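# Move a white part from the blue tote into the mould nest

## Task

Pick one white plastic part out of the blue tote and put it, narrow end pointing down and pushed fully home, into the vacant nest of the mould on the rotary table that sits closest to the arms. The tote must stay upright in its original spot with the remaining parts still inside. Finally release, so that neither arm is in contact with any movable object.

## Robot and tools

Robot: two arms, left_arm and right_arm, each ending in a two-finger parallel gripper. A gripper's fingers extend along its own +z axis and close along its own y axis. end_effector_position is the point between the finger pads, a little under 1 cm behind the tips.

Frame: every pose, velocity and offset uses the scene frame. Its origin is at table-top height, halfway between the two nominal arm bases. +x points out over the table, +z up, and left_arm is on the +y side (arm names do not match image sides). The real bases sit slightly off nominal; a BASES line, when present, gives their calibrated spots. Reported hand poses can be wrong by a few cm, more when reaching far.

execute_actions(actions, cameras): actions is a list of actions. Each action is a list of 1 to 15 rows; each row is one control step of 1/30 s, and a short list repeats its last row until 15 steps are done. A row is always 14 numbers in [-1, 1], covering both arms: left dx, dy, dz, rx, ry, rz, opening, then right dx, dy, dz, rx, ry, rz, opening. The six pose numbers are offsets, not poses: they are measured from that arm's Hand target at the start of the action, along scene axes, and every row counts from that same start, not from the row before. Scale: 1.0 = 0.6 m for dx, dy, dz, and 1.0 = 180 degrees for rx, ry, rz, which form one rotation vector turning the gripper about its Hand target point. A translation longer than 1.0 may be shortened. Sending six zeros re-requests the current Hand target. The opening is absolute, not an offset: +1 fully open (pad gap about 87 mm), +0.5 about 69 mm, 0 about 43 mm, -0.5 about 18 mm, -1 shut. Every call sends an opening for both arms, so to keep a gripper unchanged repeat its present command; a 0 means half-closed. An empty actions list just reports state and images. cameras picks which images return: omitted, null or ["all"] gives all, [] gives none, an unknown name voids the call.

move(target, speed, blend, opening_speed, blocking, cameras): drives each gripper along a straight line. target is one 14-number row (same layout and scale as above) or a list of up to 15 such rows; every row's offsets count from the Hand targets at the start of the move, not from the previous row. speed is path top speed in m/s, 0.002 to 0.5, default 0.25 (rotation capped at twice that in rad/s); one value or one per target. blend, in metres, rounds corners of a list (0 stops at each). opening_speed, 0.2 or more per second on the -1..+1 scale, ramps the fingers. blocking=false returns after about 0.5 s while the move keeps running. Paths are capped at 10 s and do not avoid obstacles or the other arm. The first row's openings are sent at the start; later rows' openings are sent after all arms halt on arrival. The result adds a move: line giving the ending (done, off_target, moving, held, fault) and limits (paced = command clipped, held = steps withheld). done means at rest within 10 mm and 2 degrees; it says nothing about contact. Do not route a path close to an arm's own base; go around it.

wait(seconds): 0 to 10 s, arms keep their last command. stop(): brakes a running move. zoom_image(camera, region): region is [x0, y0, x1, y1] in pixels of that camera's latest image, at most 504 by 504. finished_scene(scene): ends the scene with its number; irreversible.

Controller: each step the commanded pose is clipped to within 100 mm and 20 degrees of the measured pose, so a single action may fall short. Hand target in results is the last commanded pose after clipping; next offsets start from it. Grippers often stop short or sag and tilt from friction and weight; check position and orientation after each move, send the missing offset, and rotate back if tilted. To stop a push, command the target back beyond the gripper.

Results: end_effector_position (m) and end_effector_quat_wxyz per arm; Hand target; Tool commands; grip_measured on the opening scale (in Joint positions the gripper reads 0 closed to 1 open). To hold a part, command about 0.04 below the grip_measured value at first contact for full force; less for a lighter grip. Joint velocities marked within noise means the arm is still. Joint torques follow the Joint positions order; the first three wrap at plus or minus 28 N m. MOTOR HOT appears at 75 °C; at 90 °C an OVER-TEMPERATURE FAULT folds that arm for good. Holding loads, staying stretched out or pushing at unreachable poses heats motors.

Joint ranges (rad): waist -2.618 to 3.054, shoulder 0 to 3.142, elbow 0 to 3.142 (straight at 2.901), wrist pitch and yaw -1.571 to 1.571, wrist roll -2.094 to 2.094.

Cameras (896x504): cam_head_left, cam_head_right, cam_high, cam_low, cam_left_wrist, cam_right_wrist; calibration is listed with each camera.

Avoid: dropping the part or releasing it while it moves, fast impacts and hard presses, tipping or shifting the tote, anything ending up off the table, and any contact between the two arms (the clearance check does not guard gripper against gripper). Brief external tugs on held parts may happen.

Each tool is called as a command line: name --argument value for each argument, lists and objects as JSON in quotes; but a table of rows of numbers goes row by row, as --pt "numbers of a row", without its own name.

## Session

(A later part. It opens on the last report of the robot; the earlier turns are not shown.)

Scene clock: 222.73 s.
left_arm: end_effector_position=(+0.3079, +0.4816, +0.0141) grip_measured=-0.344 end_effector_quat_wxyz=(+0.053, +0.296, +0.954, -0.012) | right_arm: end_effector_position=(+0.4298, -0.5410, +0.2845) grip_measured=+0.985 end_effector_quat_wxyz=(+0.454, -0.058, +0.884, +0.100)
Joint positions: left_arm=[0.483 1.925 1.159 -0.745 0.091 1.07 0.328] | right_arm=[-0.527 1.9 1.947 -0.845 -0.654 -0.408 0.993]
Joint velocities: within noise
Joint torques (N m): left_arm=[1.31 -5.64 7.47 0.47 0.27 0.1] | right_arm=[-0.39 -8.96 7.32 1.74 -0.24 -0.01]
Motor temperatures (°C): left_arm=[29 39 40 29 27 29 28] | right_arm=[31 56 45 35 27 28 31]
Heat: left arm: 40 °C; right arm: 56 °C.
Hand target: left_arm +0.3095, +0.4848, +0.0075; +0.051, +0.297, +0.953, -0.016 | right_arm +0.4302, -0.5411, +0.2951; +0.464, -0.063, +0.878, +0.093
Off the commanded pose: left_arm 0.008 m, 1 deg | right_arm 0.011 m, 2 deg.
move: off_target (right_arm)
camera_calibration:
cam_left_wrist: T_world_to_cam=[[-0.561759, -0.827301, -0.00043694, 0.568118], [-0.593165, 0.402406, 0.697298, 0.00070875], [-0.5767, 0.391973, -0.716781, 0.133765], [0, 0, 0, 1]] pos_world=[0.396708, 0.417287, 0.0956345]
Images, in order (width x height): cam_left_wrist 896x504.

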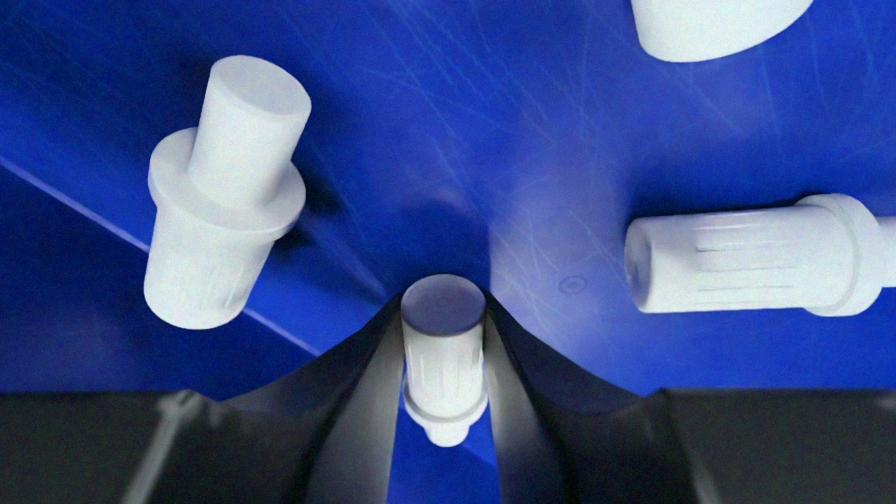

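move --target '[-0.02,0,0.45,0,0,0,-0.62,0,0,0,0,0,0,1]' --speed 0.12 --cameras '["cam_left_wrist","cam_high"]'

Scene clock: 229.57 s.
left_arm: end_effector_position=(+0.3010, +0.4839, +0.2678) grip_measured=-0.344 end_effector_quat_wxyz=(+0.106, +0.297, +0.948, +0.045) | right_arm: end_effector_position=(+0.4298, -0.5410, +0.2845) grip_measured=+0.985 end_effector_quat_wxyz=(+0.454, -0.058, +0.884, +0.100)
Joint positions: left_arm=[0.495 1.72 1.935 -1.572 0.085 1.081 0.328] | right_arm=[-0.527 1.9 1.947 -0.845 -0.654 -0.408 0.993]
Joint velocities: within noise
Joint torques (N m): left_arm=[0.81 -7.69 8.36 0.55 0.14 -0.03] | right_arm=[-0.38 -9.05 7.31 1.73 -0.21 0.02]
Motor temperatures (°C): left_arm=[29 39 41 29 27 29 28] | right_arm=[31 56 45 35 27 28 31]
Heat: left arm: 41 °C; right arm: 56 °C.
Hand target: left_arm +0.2974, +0.4848, +0.2774; +0.050, +0.297, +0.953, -0.016 | right_arm +0.4302, -0.5411, +0.2951; +0.464, -0.063, +0.878, +0.093
Off the commanded pose: left_arm 0.010 m, 9 deg | right_arm 0.011 m, 2 deg.
joint sent to its limit (left arm) — joint 4 (wrist pitch), lower limit. The joint targets are off in orientation, not in position.
move: off_target (left_arm, right_arm)
camera_calibration:
cam_left_wrist: T_world_to_cam=[[-0.550294, -0.823217, -0.139605, 0.598068], [-0.684143, 0.348692, 0.640595, -0.112644], [-0.47867, 0.448026, -0.755082, 0.264285], [0, 0, 0, 1]] pos_world=[0.378554, 0.413212, 0.35521]
Images, in order (width x height): cam_high 896x504, cam_left_wrist 896x504.

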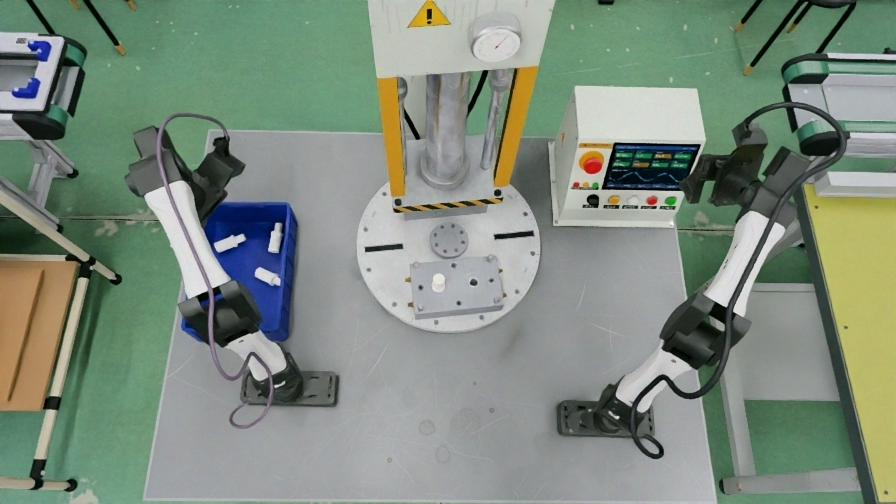

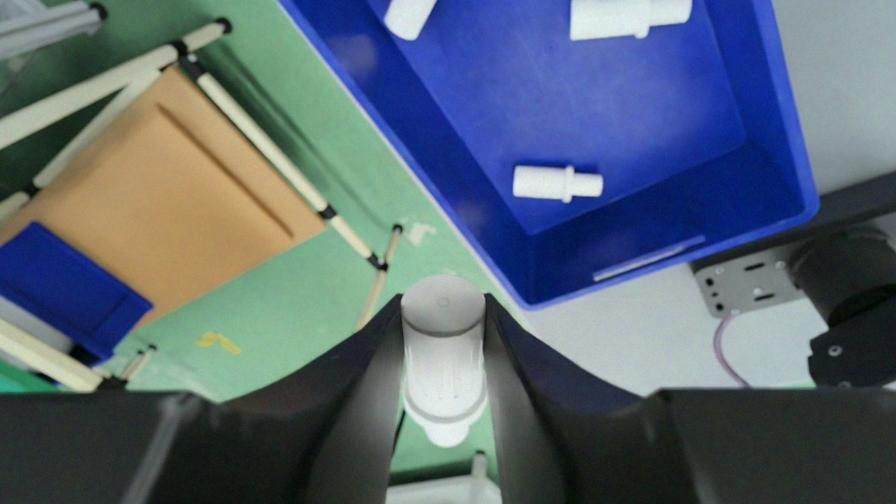

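move --pt "0.054 -0.508 0.054 -0.0955 -0.233 0.054 -0.62 0 0 0 0 0 0 1" --pt "-0.104 -0.925 -0.062 -0.191 -0.4655 0.1075 -0.62 0 0 0 0 0 0 1" --blend 0.08 --speed 0.2

Scene clock: 254.70 s.
left_arm: end_effector_position=(+0.2374, -0.0680, +0.2473) grip_measured=-0.344 end_effector_quat_wxyz=(+0.741, +0.051, +0.666, -0.071) | right_arm: end_effector_position=(+0.4298, -0.5410, +0.2845) grip_measured=+0.985 end_effector_quat_wxyz=(+0.454, -0.058, +0.884, +0.100)
Joint positions: left_arm=[-1.463 1.84 0.917 1.315 -1.282 0.359 0.328] | right_arm=[-0.527 1.9 1.947 -0.845 -0.654 -0.408 0.993]
Joint velocities: within noise
Joint torques (N m): left_arm=[0.08 -5.79 6.46 1.28 0.26 0.11] | right_arm=[-0.39 -8.92 7.27 1.74 -0.25 -0.01]
Motor temperatures (°C): left_arm=[29 41 43 29 27 29 29] | right_arm=[31 56 45 35 27 28 31]
Heat: left arm: 43 °C; right arm: 56 °C.
Hand target: left_arm +0.2349, -0.0702, +0.2402; +0.741, +0.058, +0.666, -0.065 | right_arm +0.4302, -0.5411, +0.2951; +0.464, -0.063, +0.878, +0.093
Off the commanded pose: left_arm 0.008 m, 1 deg | right_arm 0.011 m, 2 deg.
move: off_target (right_arm)
camera_calibration:
cam_left_wrist: T_world_to_cam=[[-0.181635, -0.983084, 0.0235516, -0.0328423], [-0.688596, 0.110055, -0.716745, 0.369959], [0.702029, -0.146404, -0.696937, 0.130568], [0, 0, 0, 1]] pos_world=[0.157124, -0.0538868, 0.356937]

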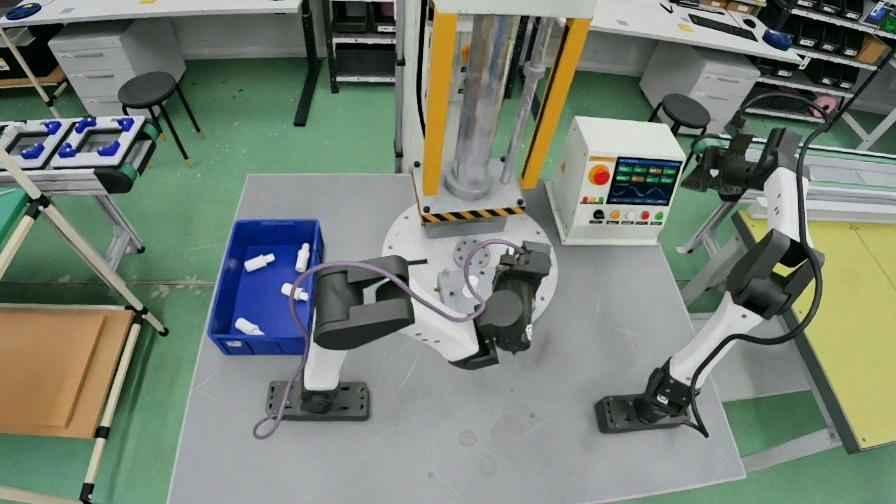

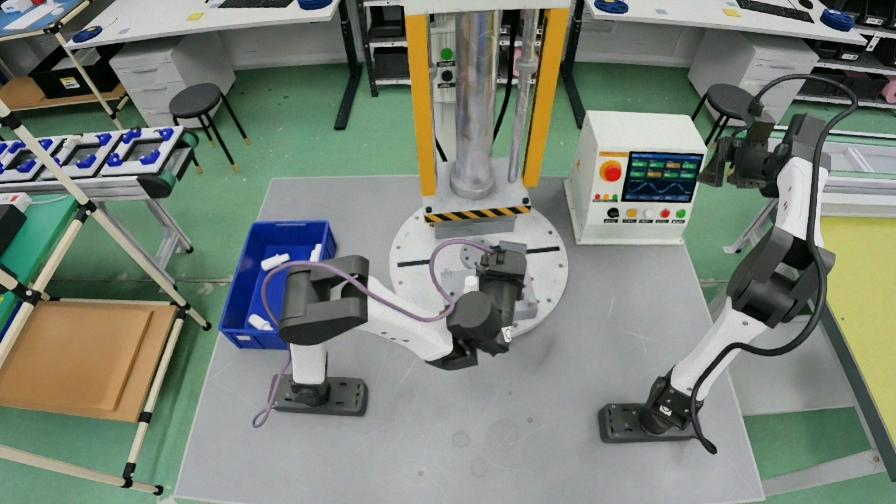

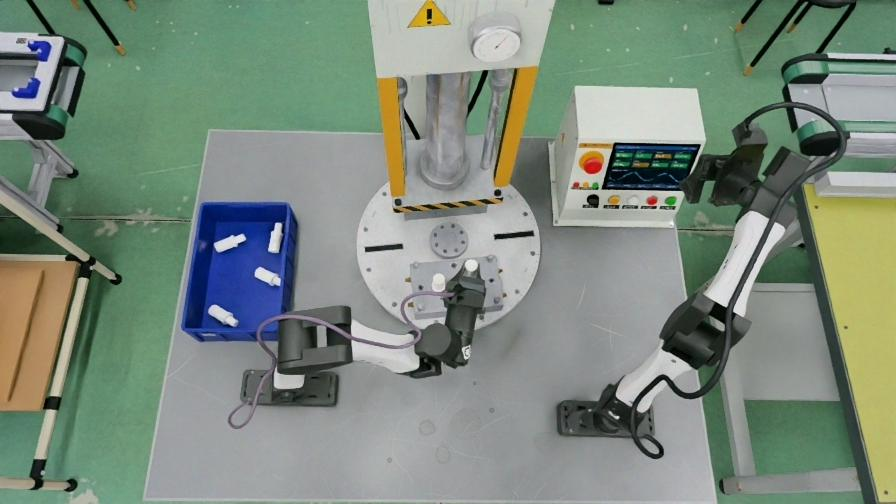

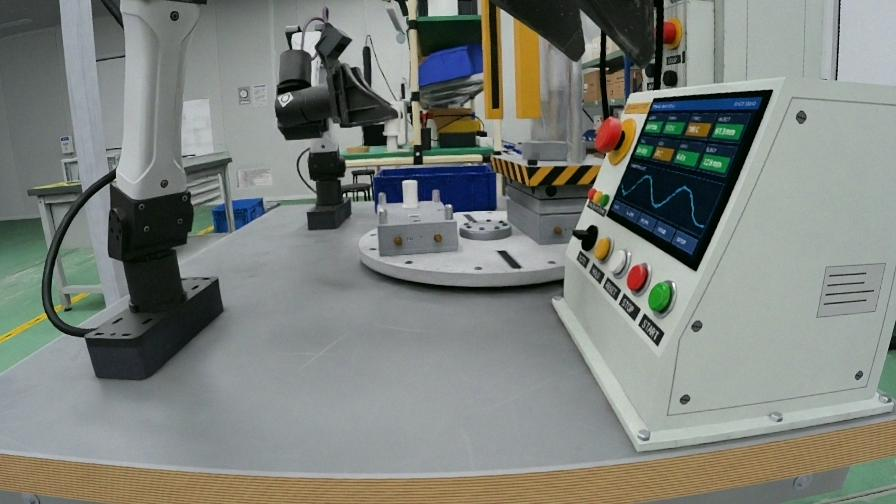

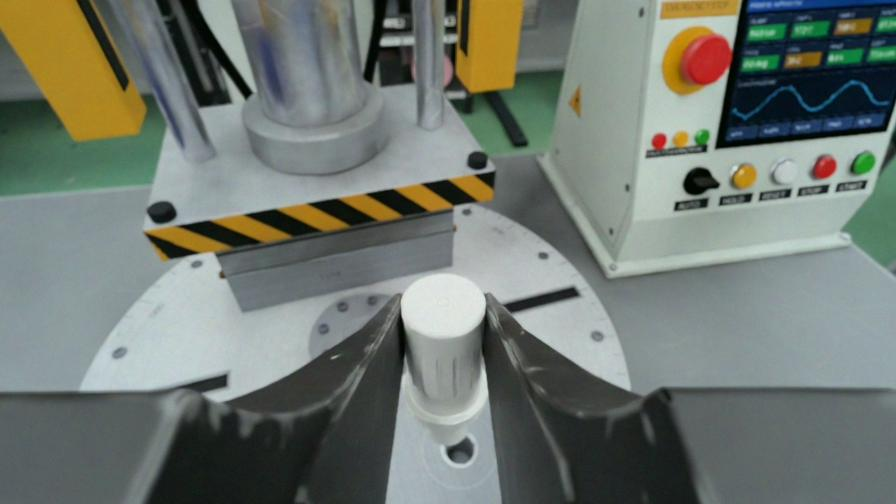

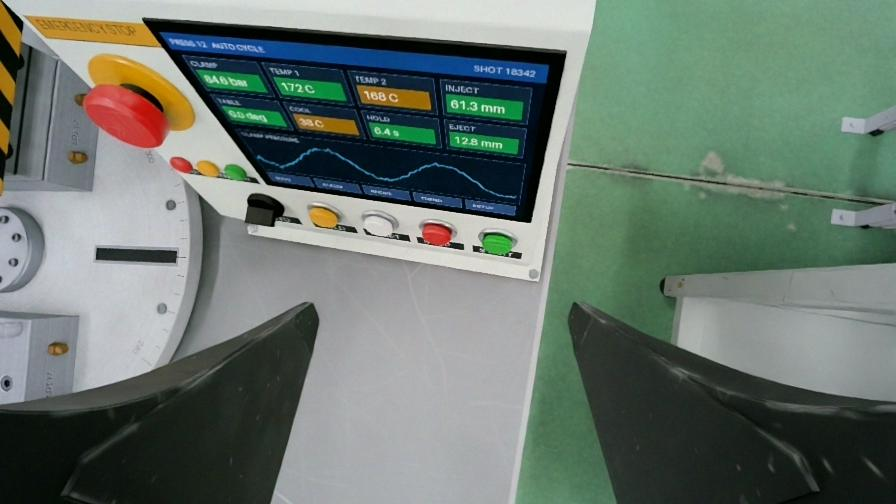

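zoom_image --camera "cam_low" --region '[260, 40, 520, 290]'

zoom_image --camera "cam_left_wrist" --region '[330, 260, 560, 504]'

zoom_image --camera "cam_high" --region '[380, 220, 540, 350]'

zoom_image --camera "cam_head_left" --region '[400, 220, 600, 380]'

Scaled by 1.938 from the camera's 896x504 image, which has a finer 1280x720 frame.

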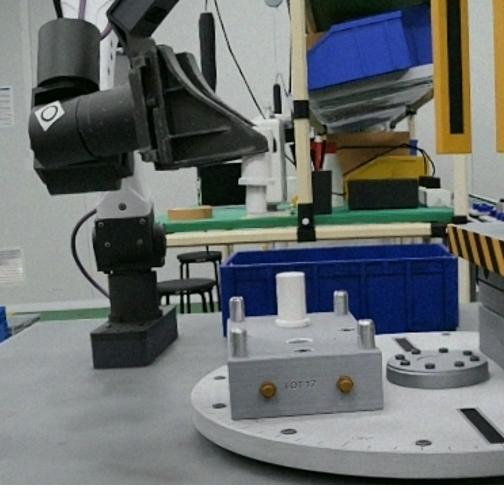

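Scaled by 2.066 from the camera's 896x504 image, which has a finer 1280x720 frame.

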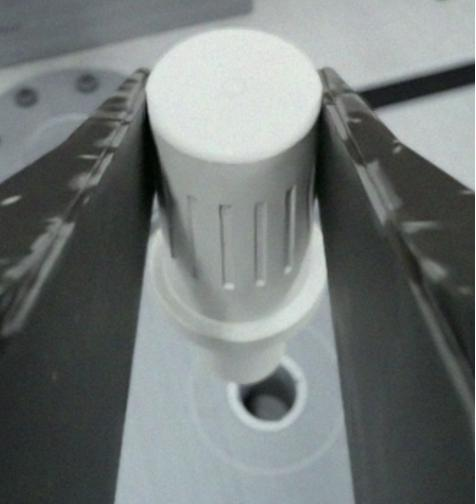

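Scaled by 3.150 from the camera's 896x504 image, which has a finer 1280x720 frame.

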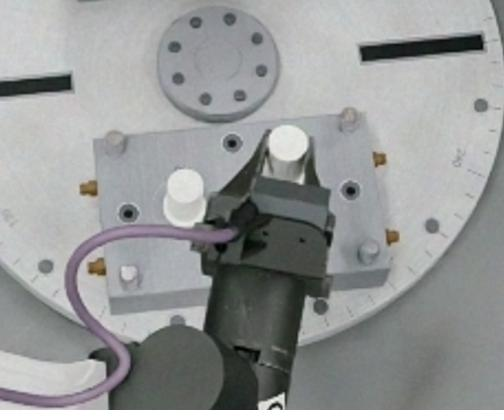

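Scaled by 2.520 from the camera's 896x504 image, which has a finer 1280x720 frame.

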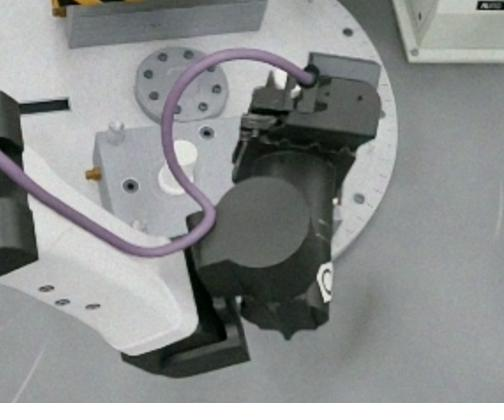

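zoom_image --camera "cam_low" --region '[350, 90, 450, 240]'

Scaled by 3.360 from the camera's 896x504 image, which has a finer 1280x720 frame.

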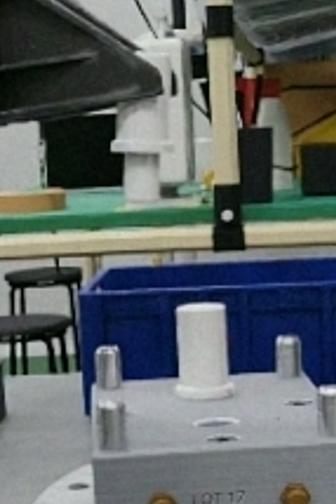

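move --target '[0.0533,-0.028,-0.142,0.0085,-0.0156,0,-0.62,0,0,0,0,0,0,1]' --speed 0.1 --cameras '["cam_left_wrist","cam_high","cam_low"]'

zoom_image --camera "cam_low" --region '[350, 110, 450, 260]'

zoom_image --camera "cam_left_wrist" --region '[330, 260, 560, 504]'

zoom_image --camera "cam_high" --region '[380, 220, 540, 350]'

Scene clock: 315.50 s.
left_arm: end_effector_position=(+0.2643, -0.0815, +0.1559) grip_measured=-0.344 end_effector_quat_wxyz=(+0.743, +0.079, +0.663, -0.046) | right_arm: end_effector_position=(+0.4298, -0.5410, +0.2845) grip_measured=+0.985 end_effector_quat_wxyz=(+0.454, -0.058, +0.884, +0.100)
Joint positions: left_arm=[-1.396 2.15 0.917 1.542 -1.212 0.348 0.328] | right_arm=[-0.527 1.9 1.947 -0.845 -0.654 -0.408 0.993]
Joint velocities: within noise
Joint torques (N m): left_arm=[1.16 -7.13 7.04 1.41 0.41 -0.1] | right_arm=[-0.27 -8.95 7.45 1.74 -0.23 0]
Motor temperatures (°C): left_arm=[29 38 41 32 27 29 29] | right_arm=[30 57 46 36 27 28 31]
Heat: left arm: 41 °C; right arm: 57 °C.
Hand target: left_arm +0.2669, -0.0870, +0.1549; +0.756, +0.070, +0.649, -0.055 | right_arm +0.4302, -0.5411, +0.2951; +0.464, -0.063, +0.878, +0.093
Off the commanded pose: left_arm 0.006 m, 3 deg | right_arm 0.011 m, 2 deg.
joint sent to its limit (left arm) — joint 4 (wrist pitch), upper limit. The joint targets still meet the commanded pose.
move: off_target (left_arm, right_arm)
camera_calibration:
cam_left_wrist: T_world_to_cam=[[-0.181815, -0.981996, -0.0512626, -0.0273569], [-0.680198, 0.163243, -0.71462, 0.326195], [0.710122, -0.0950599, -0.697632, 0.0481998], [0, 0, 0, 1]] pos_world=[0.182676, -0.0755315, 0.265329]
Images, in order (width x height): cam_high 896x504, cam_low 896x504, cam_left_wrist 896x504.

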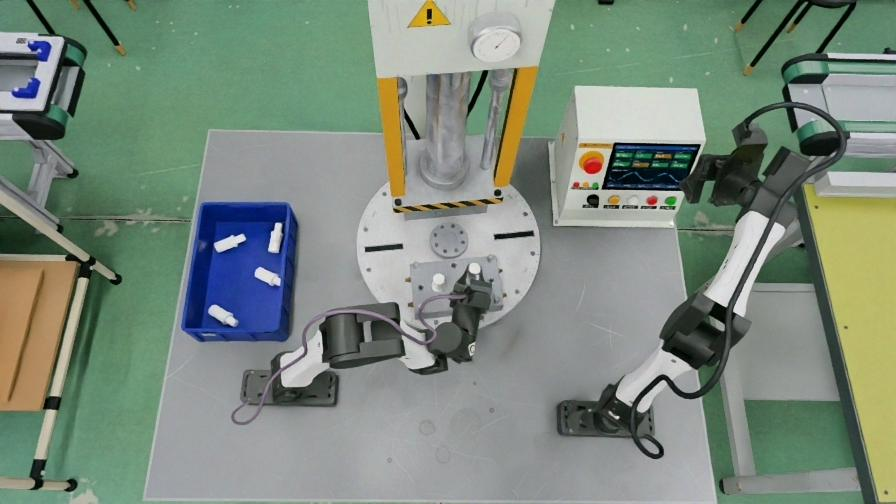

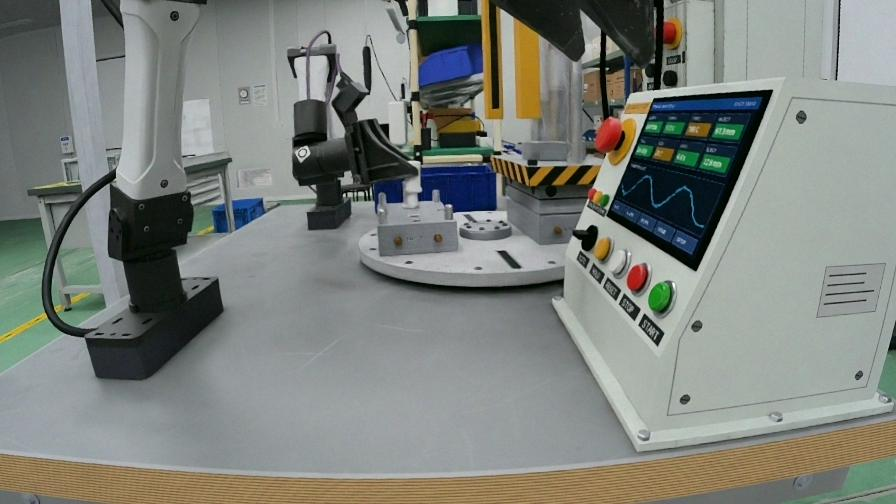

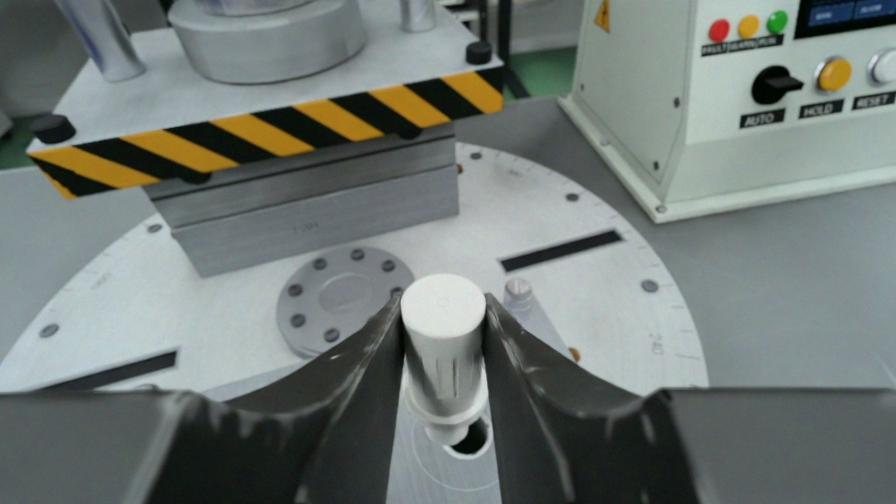

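Scaled by 3.360 from the camera's 896x504 image, which has a finer 1280x720 frame.

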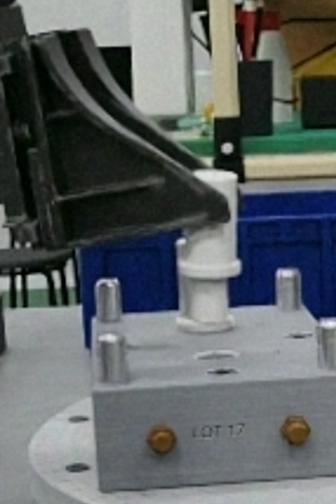

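Scaled by 2.066 from the camera's 896x504 image, which has a finer 1280x720 frame.

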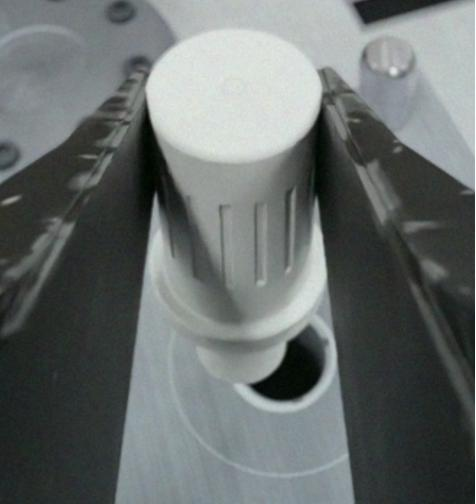

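Scaled by 3.150 from the camera's 896x504 image, which has a finer 1280x720 frame.

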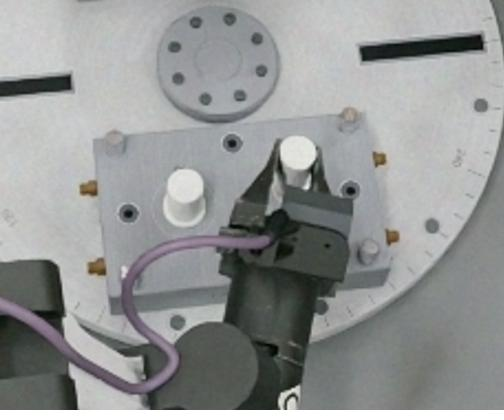

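zoom_image --camera "cam_low" --region '[385, 150, 445, 225]'

Scaled by 6.720 from the camera's 896x504 image, which has a finer 1280x720 frame.

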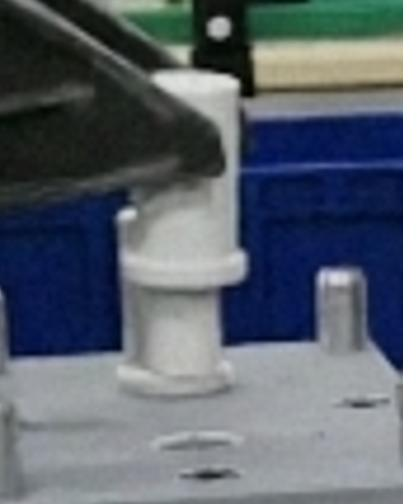

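move --target '[0,0,0.008,-0.0067,-0.0161,0.0675,-0.62,0,0,0,0,0,0,1]' --speed 0.1 --cameras '["cam_left_wrist","cam_high","cam_low"]'

zoom_image --camera "cam_low" --region '[385, 140, 445, 225]'

zoom_image --camera "cam_left_wrist" --region '[330, 260, 560, 504]'

zoom_image --camera "cam_high" --region '[420, 240, 520, 320]'

Scene clock: 388.20 s.
left_arm: end_effector_position=(+0.2695, -0.0828, +0.1645) grip_measured=-0.344 end_effector_quat_wxyz=(+0.733, +0.013, +0.680, +0.003) | right_arm: end_effector_position=(+0.4298, -0.5410, +0.2845) grip_measured=+0.985 end_effector_quat_wxyz=(+0.454, -0.058, +0.884, +0.100)
Joint positions: left_arm=[-1.399 2.203 1.073 1.544 -1.382 0.43 0.328] | right_arm=[-0.527 1.9 1.947 -0.845 -0.654 -0.408 0.993]
Joint velocities: within noise
Joint torques (N m): left_arm=[0.1 -7.36 7.56 1.21 0.23 0.09] | right_arm=[-0.34 -9.02 7.38 1.74 -0.25 -0.01]
Motor temperatures (°C): left_arm=[29 40 42 33 27 29 30] | right_arm=[30 58 46 36 27 28 31]
Heat: left arm: 42 °C; right arm: 58 °C.
Hand target: left_arm +0.2670, -0.0869, +0.1597; +0.774, -0.006, +0.632, +0.020 | right_arm +0.4302, -0.5411, +0.2951; +0.464, -0.063, +0.878, +0.093
Off the commanded pose: left_arm 0.007 m, 8 deg | right_arm 0.011 m, 2 deg.
joint sent to its limit (left arm) — joint 4 (wrist pitch), upper limit. The joint targets are off in orientation, not in position.
move: off_target (left_arm, right_arm)
camera_calibration:
cam_left_wrist: T_world_to_cam=[[-0.0206968, -0.999639, -0.0171307, -0.0776893], [-0.720354, 0.0267918, -0.693089, 0.332132], [0.693298, -0.00200457, -0.720649, 0.0663734], [0, 0, 0, 1]] pos_world=[0.191628, -0.0864266, 0.276698]
Images, in order (width x height): cam_high 896x504, cam_low 896x504, cam_left_wrist 896x504.

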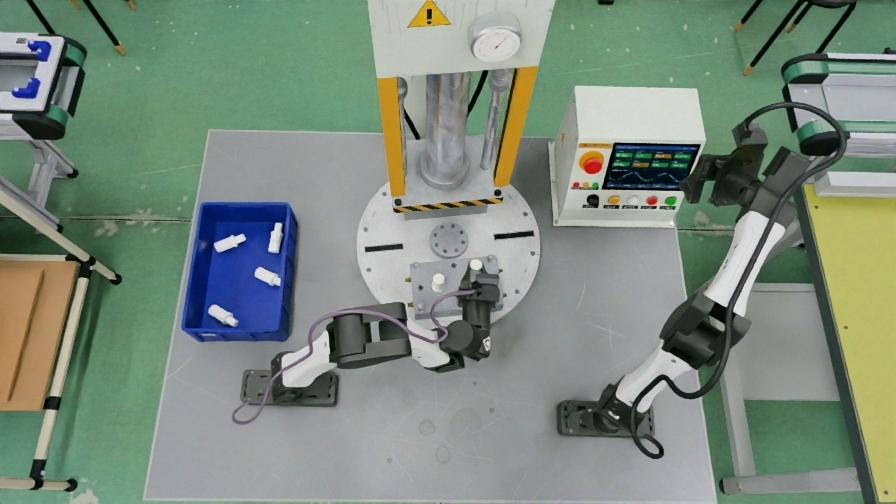

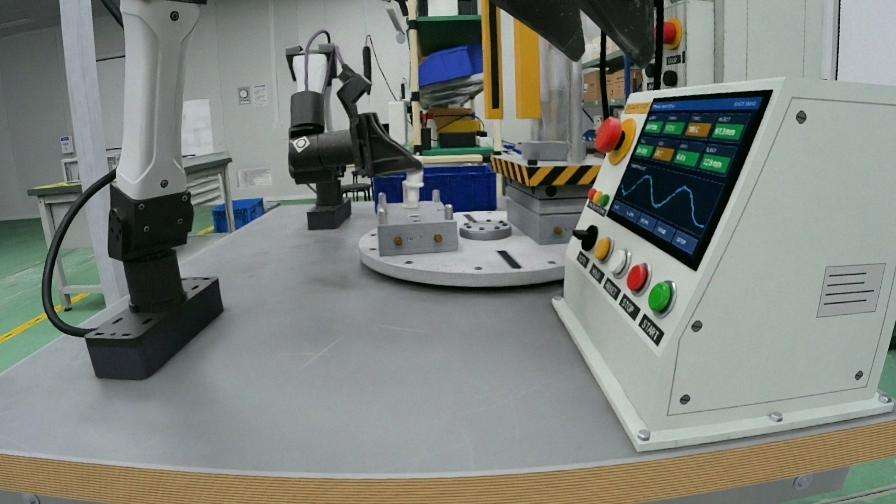

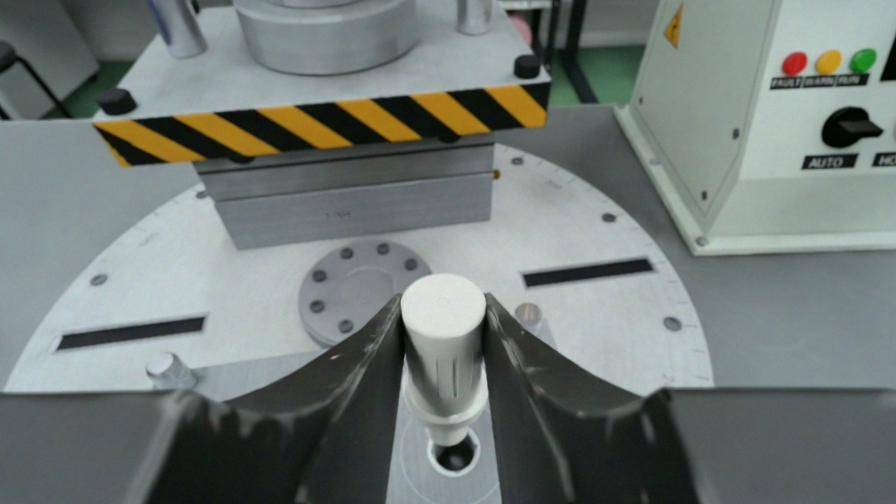

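Scaled by 5.929 from the camera's 896x504 image, which has a finer 1280x720 frame.

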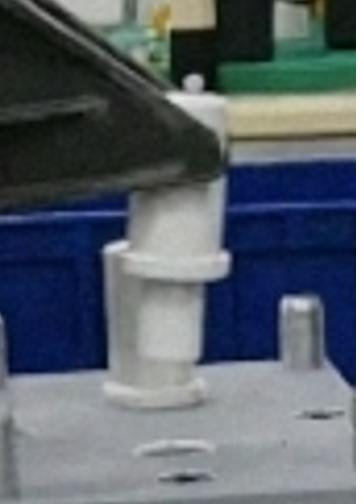

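Scaled by 2.066 from the camera's 896x504 image, which has a finer 1280x720 frame.

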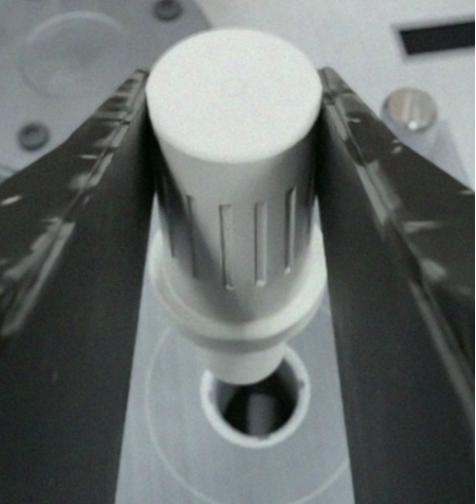

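Scaled by 5.040 from the camera's 896x504 image, which has a finer 1280x720 frame.

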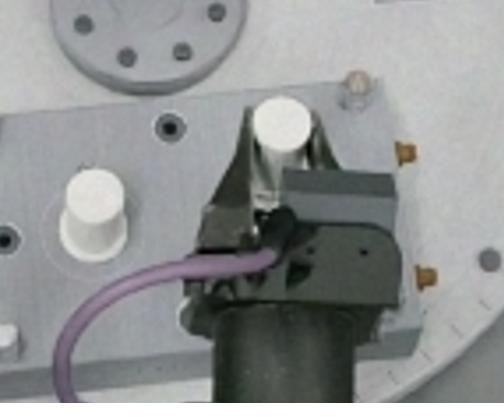

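move --target '[0.009,0,-0.0195,-0.001,0.036,-0.004,-0.62,0,0,0,0,0,0,1]' --speed 0.06 --cameras '["cam_left_wrist","cam_low"]'

zoom_image --camera "cam_low" --region '[385, 140, 445, 225]'

zoom_image --camera "cam_left_wrist" --region '[330, 260, 560, 504]'

Scene clock: 435.57 s.
left_arm: end_effector_position=(+0.2701, -0.0850, +0.1528) grip_measured=-0.344 end_effector_quat_wxyz=(+0.730, +0.013, +0.683, +0.013) | right_arm: end_effector_position=(+0.4298, -0.5410, +0.2845) grip_measured=+0.985 end_effector_quat_wxyz=(+0.454, -0.058, +0.884, +0.100)
Joint positions: left_arm=[-1.399 2.242 1.095 1.545 -1.398 0.429 0.328] | right_arm=[-0.527 1.9 1.947 -0.845 -0.654 -0.408 0.993]
Joint velocities: within noise
Joint torques (N m): left_arm=[1.05 -7.57 7.38 1.2 0.23 -0.09] | right_arm=[-0.31 -9.05 7.25 1.75 -0.24 -0.01]
Motor temperatures (°C): left_arm=[29 43 44 32 27 29 30] | right_arm=[30 59 47 36 27 28 31]
Heat: left arm: 44 °C; right arm: 59 °C.
Hand target: left_arm +0.2724, -0.0869, +0.1480; +0.737, -0.002, +0.675, +0.015 | right_arm +0.4302, -0.5411, +0.2951; +0.464, -0.063, +0.878, +0.093
Off the commanded pose: left_arm 0.006 m, 2 deg | right_arm 0.011 m, 2 deg.
joint sent to its limit (left arm) — joint 4 (wrist pitch), upper limit. The joint targets still meet the commanded pose.
move: off_target (right_arm)
camera_calibration:
cam_left_wrist: T_world_to_cam=[[-0.00629715, -0.999521, -0.0303008, -0.0819382], [-0.726802, 0.0253867, -0.686378, 0.325092], [0.686819, 0.0177004, -0.726613, 0.0618689], [0, 0, 0, 1]] pos_world=[0.193268, -0.0912471, 0.265608]
Images, in order (width x height): cam_low 896x504, cam_left_wrist 896x504.

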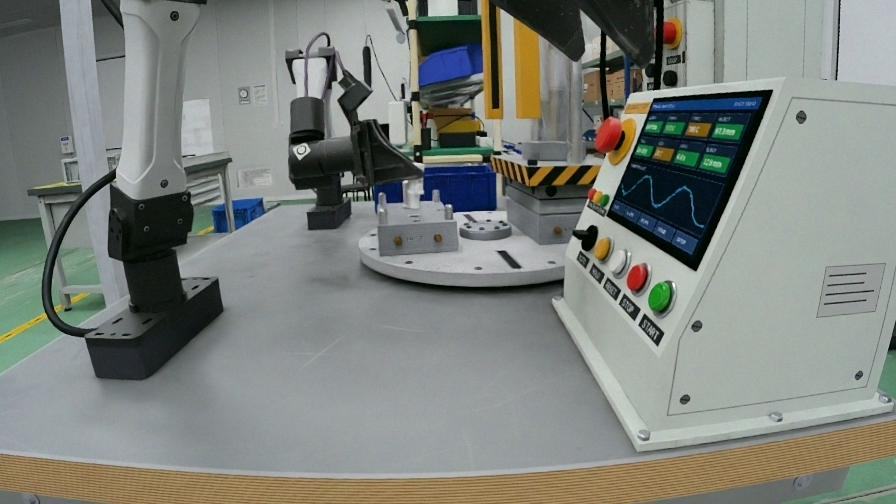

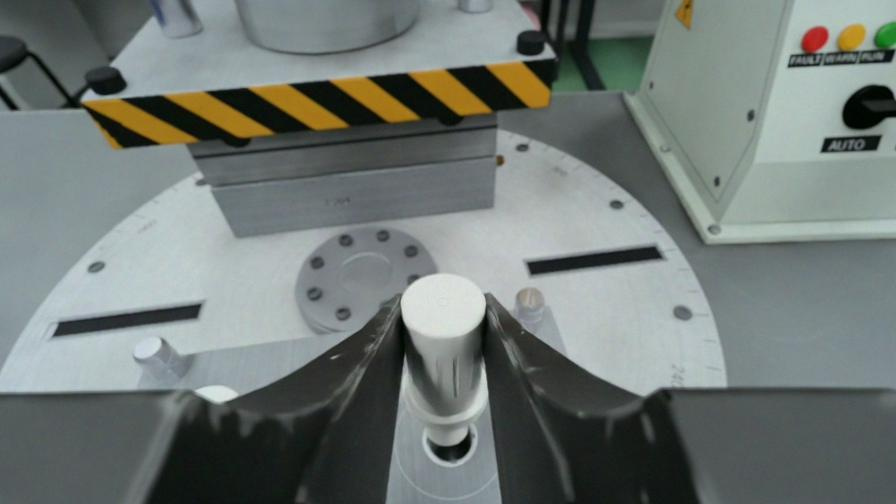

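Scaled by 5.929 from the camera's 896x504 image, which has a finer 1280x720 frame.

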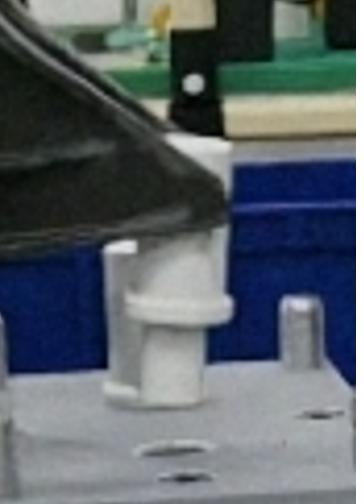

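Scaled by 2.066 from the camera's 896x504 image, which has a finer 1280x720 frame.

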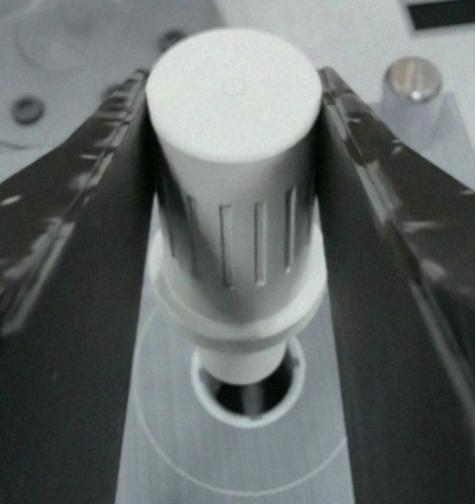

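move --target '[0.0015,-0.0018,-0.028,0,0,0,-0.62,0,0,0,0,0,0,1]' --speed 0.04 --cameras '["cam_left_wrist","cam_low"]'

zoom_image --camera "cam_low" --region '[385, 140, 445, 225]'

zoom_image --camera "cam_left_wrist" --region '[330, 260, 560, 504]'

Scene clock: 450.70 s.
left_arm: end_effector_position=(+0.2701, -0.0864, +0.1362) grip_measured=-0.344 end_effector_quat_wxyz=(+0.728, +0.013, +0.685, +0.012) | right_arm: end_effector_position=(+0.4298, -0.5410, +0.2845) grip_measured=+0.985 end_effector_quat_wxyz=(+0.454, -0.058, +0.884, +0.100)
Joint positions: left_arm=[-1.399 2.282 1.095 1.547 -1.398 0.39 0.328] | right_arm=[-0.527 1.9 1.947 -0.845 -0.654 -0.408 0.993]
Joint velocities: within noise
Joint torques (N m): left_arm=[1.24 -7.64 7.36 1.22 0.21 -0.09] | right_arm=[-0.31 -8.98 7.32 1.74 -0.22 -0.01]
Motor temperatures (°C): left_arm=[29 43 44 32 27 29 30] | right_arm=[30 59 47 36 27 28 31]
Heat: left arm: 44 °C; right arm: 59 °C.
Hand target: left_arm +0.2733, -0.0880, +0.1311; +0.737, -0.002, +0.675, +0.015 | right_arm +0.4302, -0.5411, +0.2951; +0.464, -0.063, +0.878, +0.093
Off the commanded pose: left_arm 0.006 m, 2 deg | right_arm 0.011 m, 2 deg.
joint sent to its limit (left arm) — joint 4 (wrist pitch), upper limit. The joint targets still meet the commanded pose.
move: off_target (right_arm)
camera_calibration:
cam_left_wrist: T_world_to_cam=[[-0.0082529, -0.999522, -0.0297947, -0.0834174], [-0.731208, 0.0263566, -0.681645, 0.314326], [0.682104, 0.0161606, -0.731076, 0.0515665], [0, 0, 0, 1]] pos_world=[0.193976, -0.0924954, 0.249472]
Images, in order (width x height): cam_low 896x504, cam_left_wrist 896x504.

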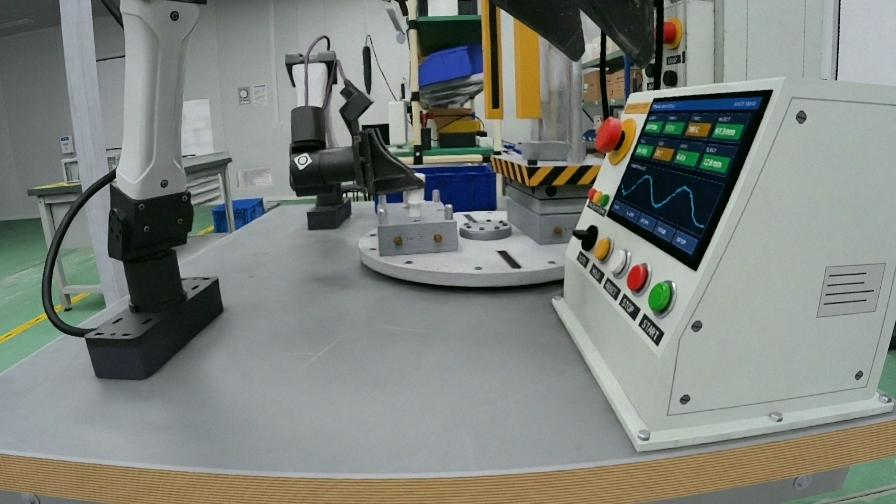

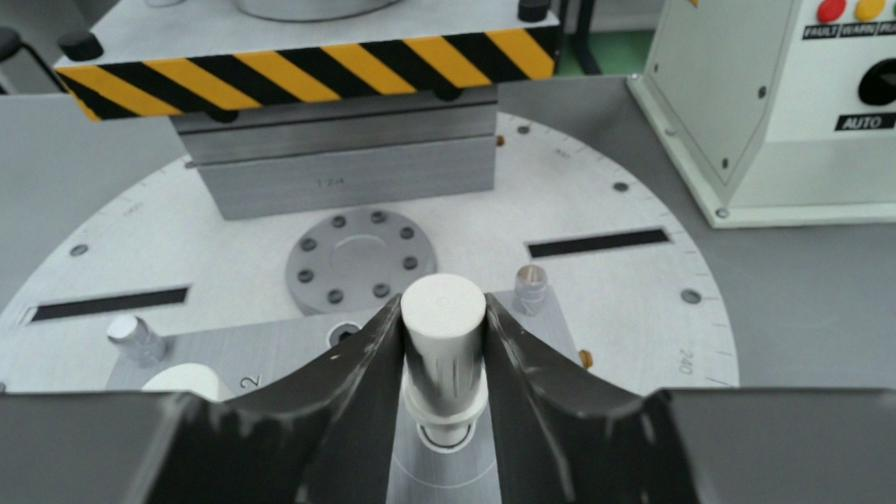

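Scaled by 5.929 from the camera's 896x504 image, which has a finer 1280x720 frame.

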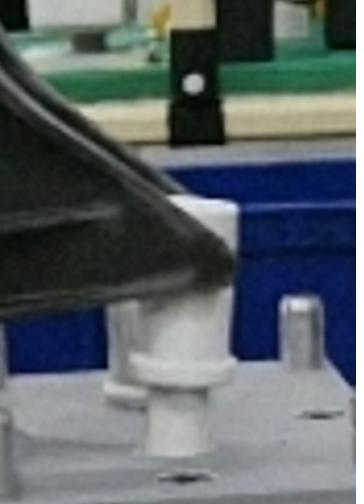

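Scaled by 2.066 from the camera's 896x504 image, which has a finer 1280x720 frame.

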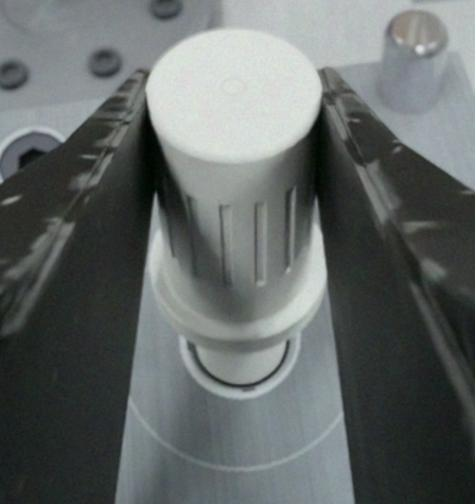

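move --target '[-0.004,0,-0.0167,0,0,0,-0.62,0,0,0,0,0,0,1]' --speed 0.03 --cameras '["cam_left_wrist","cam_low"]'

zoom_image --camera "cam_low" --region '[385, 140, 445, 225]'

zoom_image --camera "cam_left_wrist" --region '[330, 260, 560, 504]'

Scene clock: 458.50 s.
left_arm: end_effector_position=(+0.2700, -0.0861, +0.1302) grip_measured=-0.344 end_effector_quat_wxyz=(+0.727, +0.009, +0.687, +0.011) | right_arm: end_effector_position=(+0.4298, -0.5410, +0.2845) grip_measured=+0.985 end_effector_quat_wxyz=(+0.454, -0.058, +0.884, +0.100)
Joint positions: left_arm=[-1.399 2.297 1.095 1.549 -1.404 0.371 0.328] | right_arm=[-0.527 1.9 1.947 -0.845 -0.654 -0.408 0.993]
Joint velocities: within noise
Joint torques (N m): left_arm=[0.8 -7.23 6.8 1.2 0.22 -0.13] | right_arm=[-0.39 -9.03 7.27 1.73 -0.25 -0.02]
Motor temperatures (°C): left_arm=[29 43 44 32 27 29 30] | right_arm=[30 59 47 36 27 28 31]
Heat: left arm: 44 °C; right arm: 59 °C.
Hand target: left_arm +0.2709, -0.0880, +0.1212; +0.737, -0.002, +0.675, +0.015 | right_arm +0.4302, -0.5411, +0.2951; +0.464, -0.063, +0.878, +0.093
Off the commanded pose: left_arm 0.009 m, 2 deg | right_arm 0.011 m, 2 deg.
joint sent to its limit (left arm) — joint 4 (wrist pitch), upper limit. The joint targets still meet the commanded pose.
move: off_target (right_arm)
camera_calibration:
cam_left_wrist: T_world_to_cam=[[-0.00373903, -0.999758, -0.0216974, -0.0855124], [-0.733959, 0.0174804, -0.678969, 0.30978], [0.679183, 0.0133863, -0.733847, 0.0481454], [0, 0, 0, 1]] pos_world=[0.194346, -0.0915512, 0.243807]
Images, in order (width x height): cam_low 896x504, cam_left_wrist 896x504.

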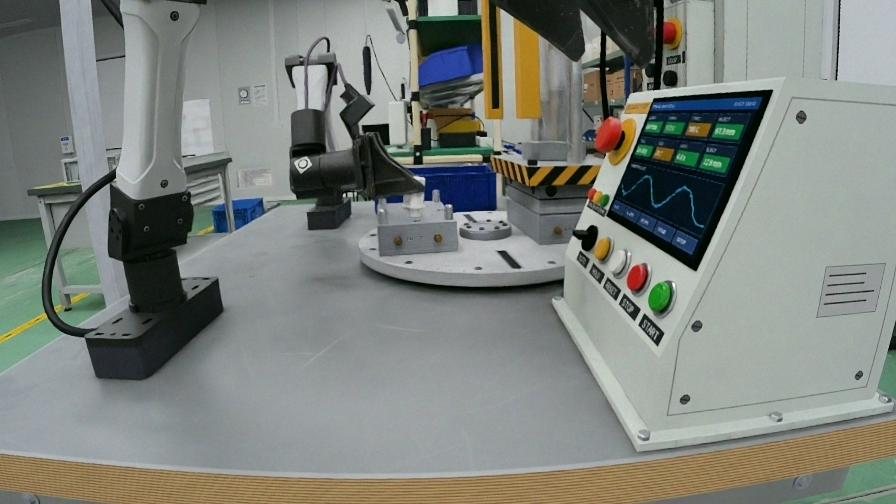

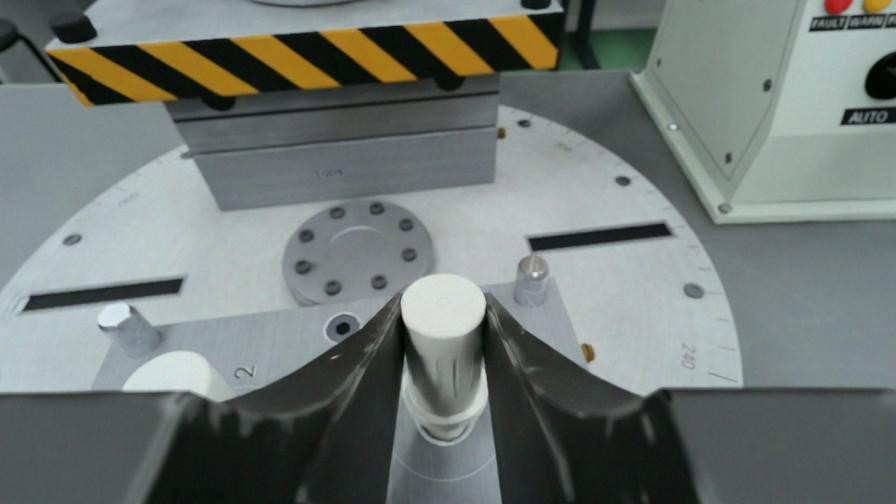

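Scaled by 5.929 from the camera's 896x504 image, which has a finer 1280x720 frame.

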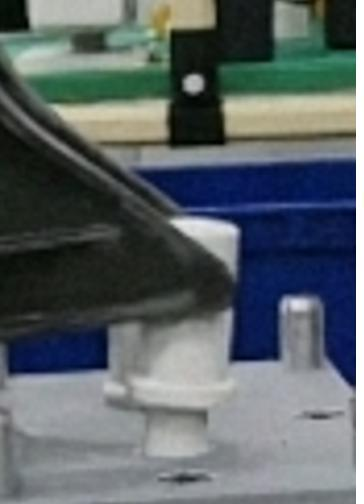

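Scaled by 2.066 from the camera's 896x504 image, which has a finer 1280x720 frame.

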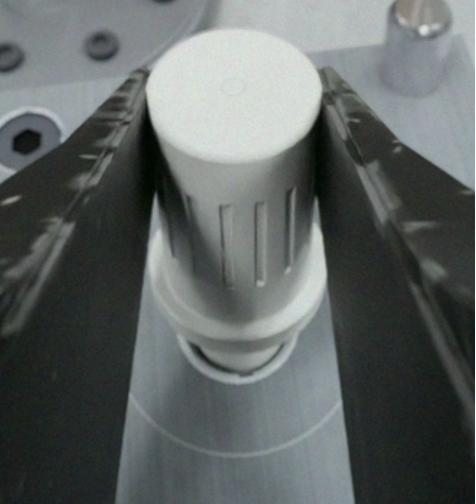

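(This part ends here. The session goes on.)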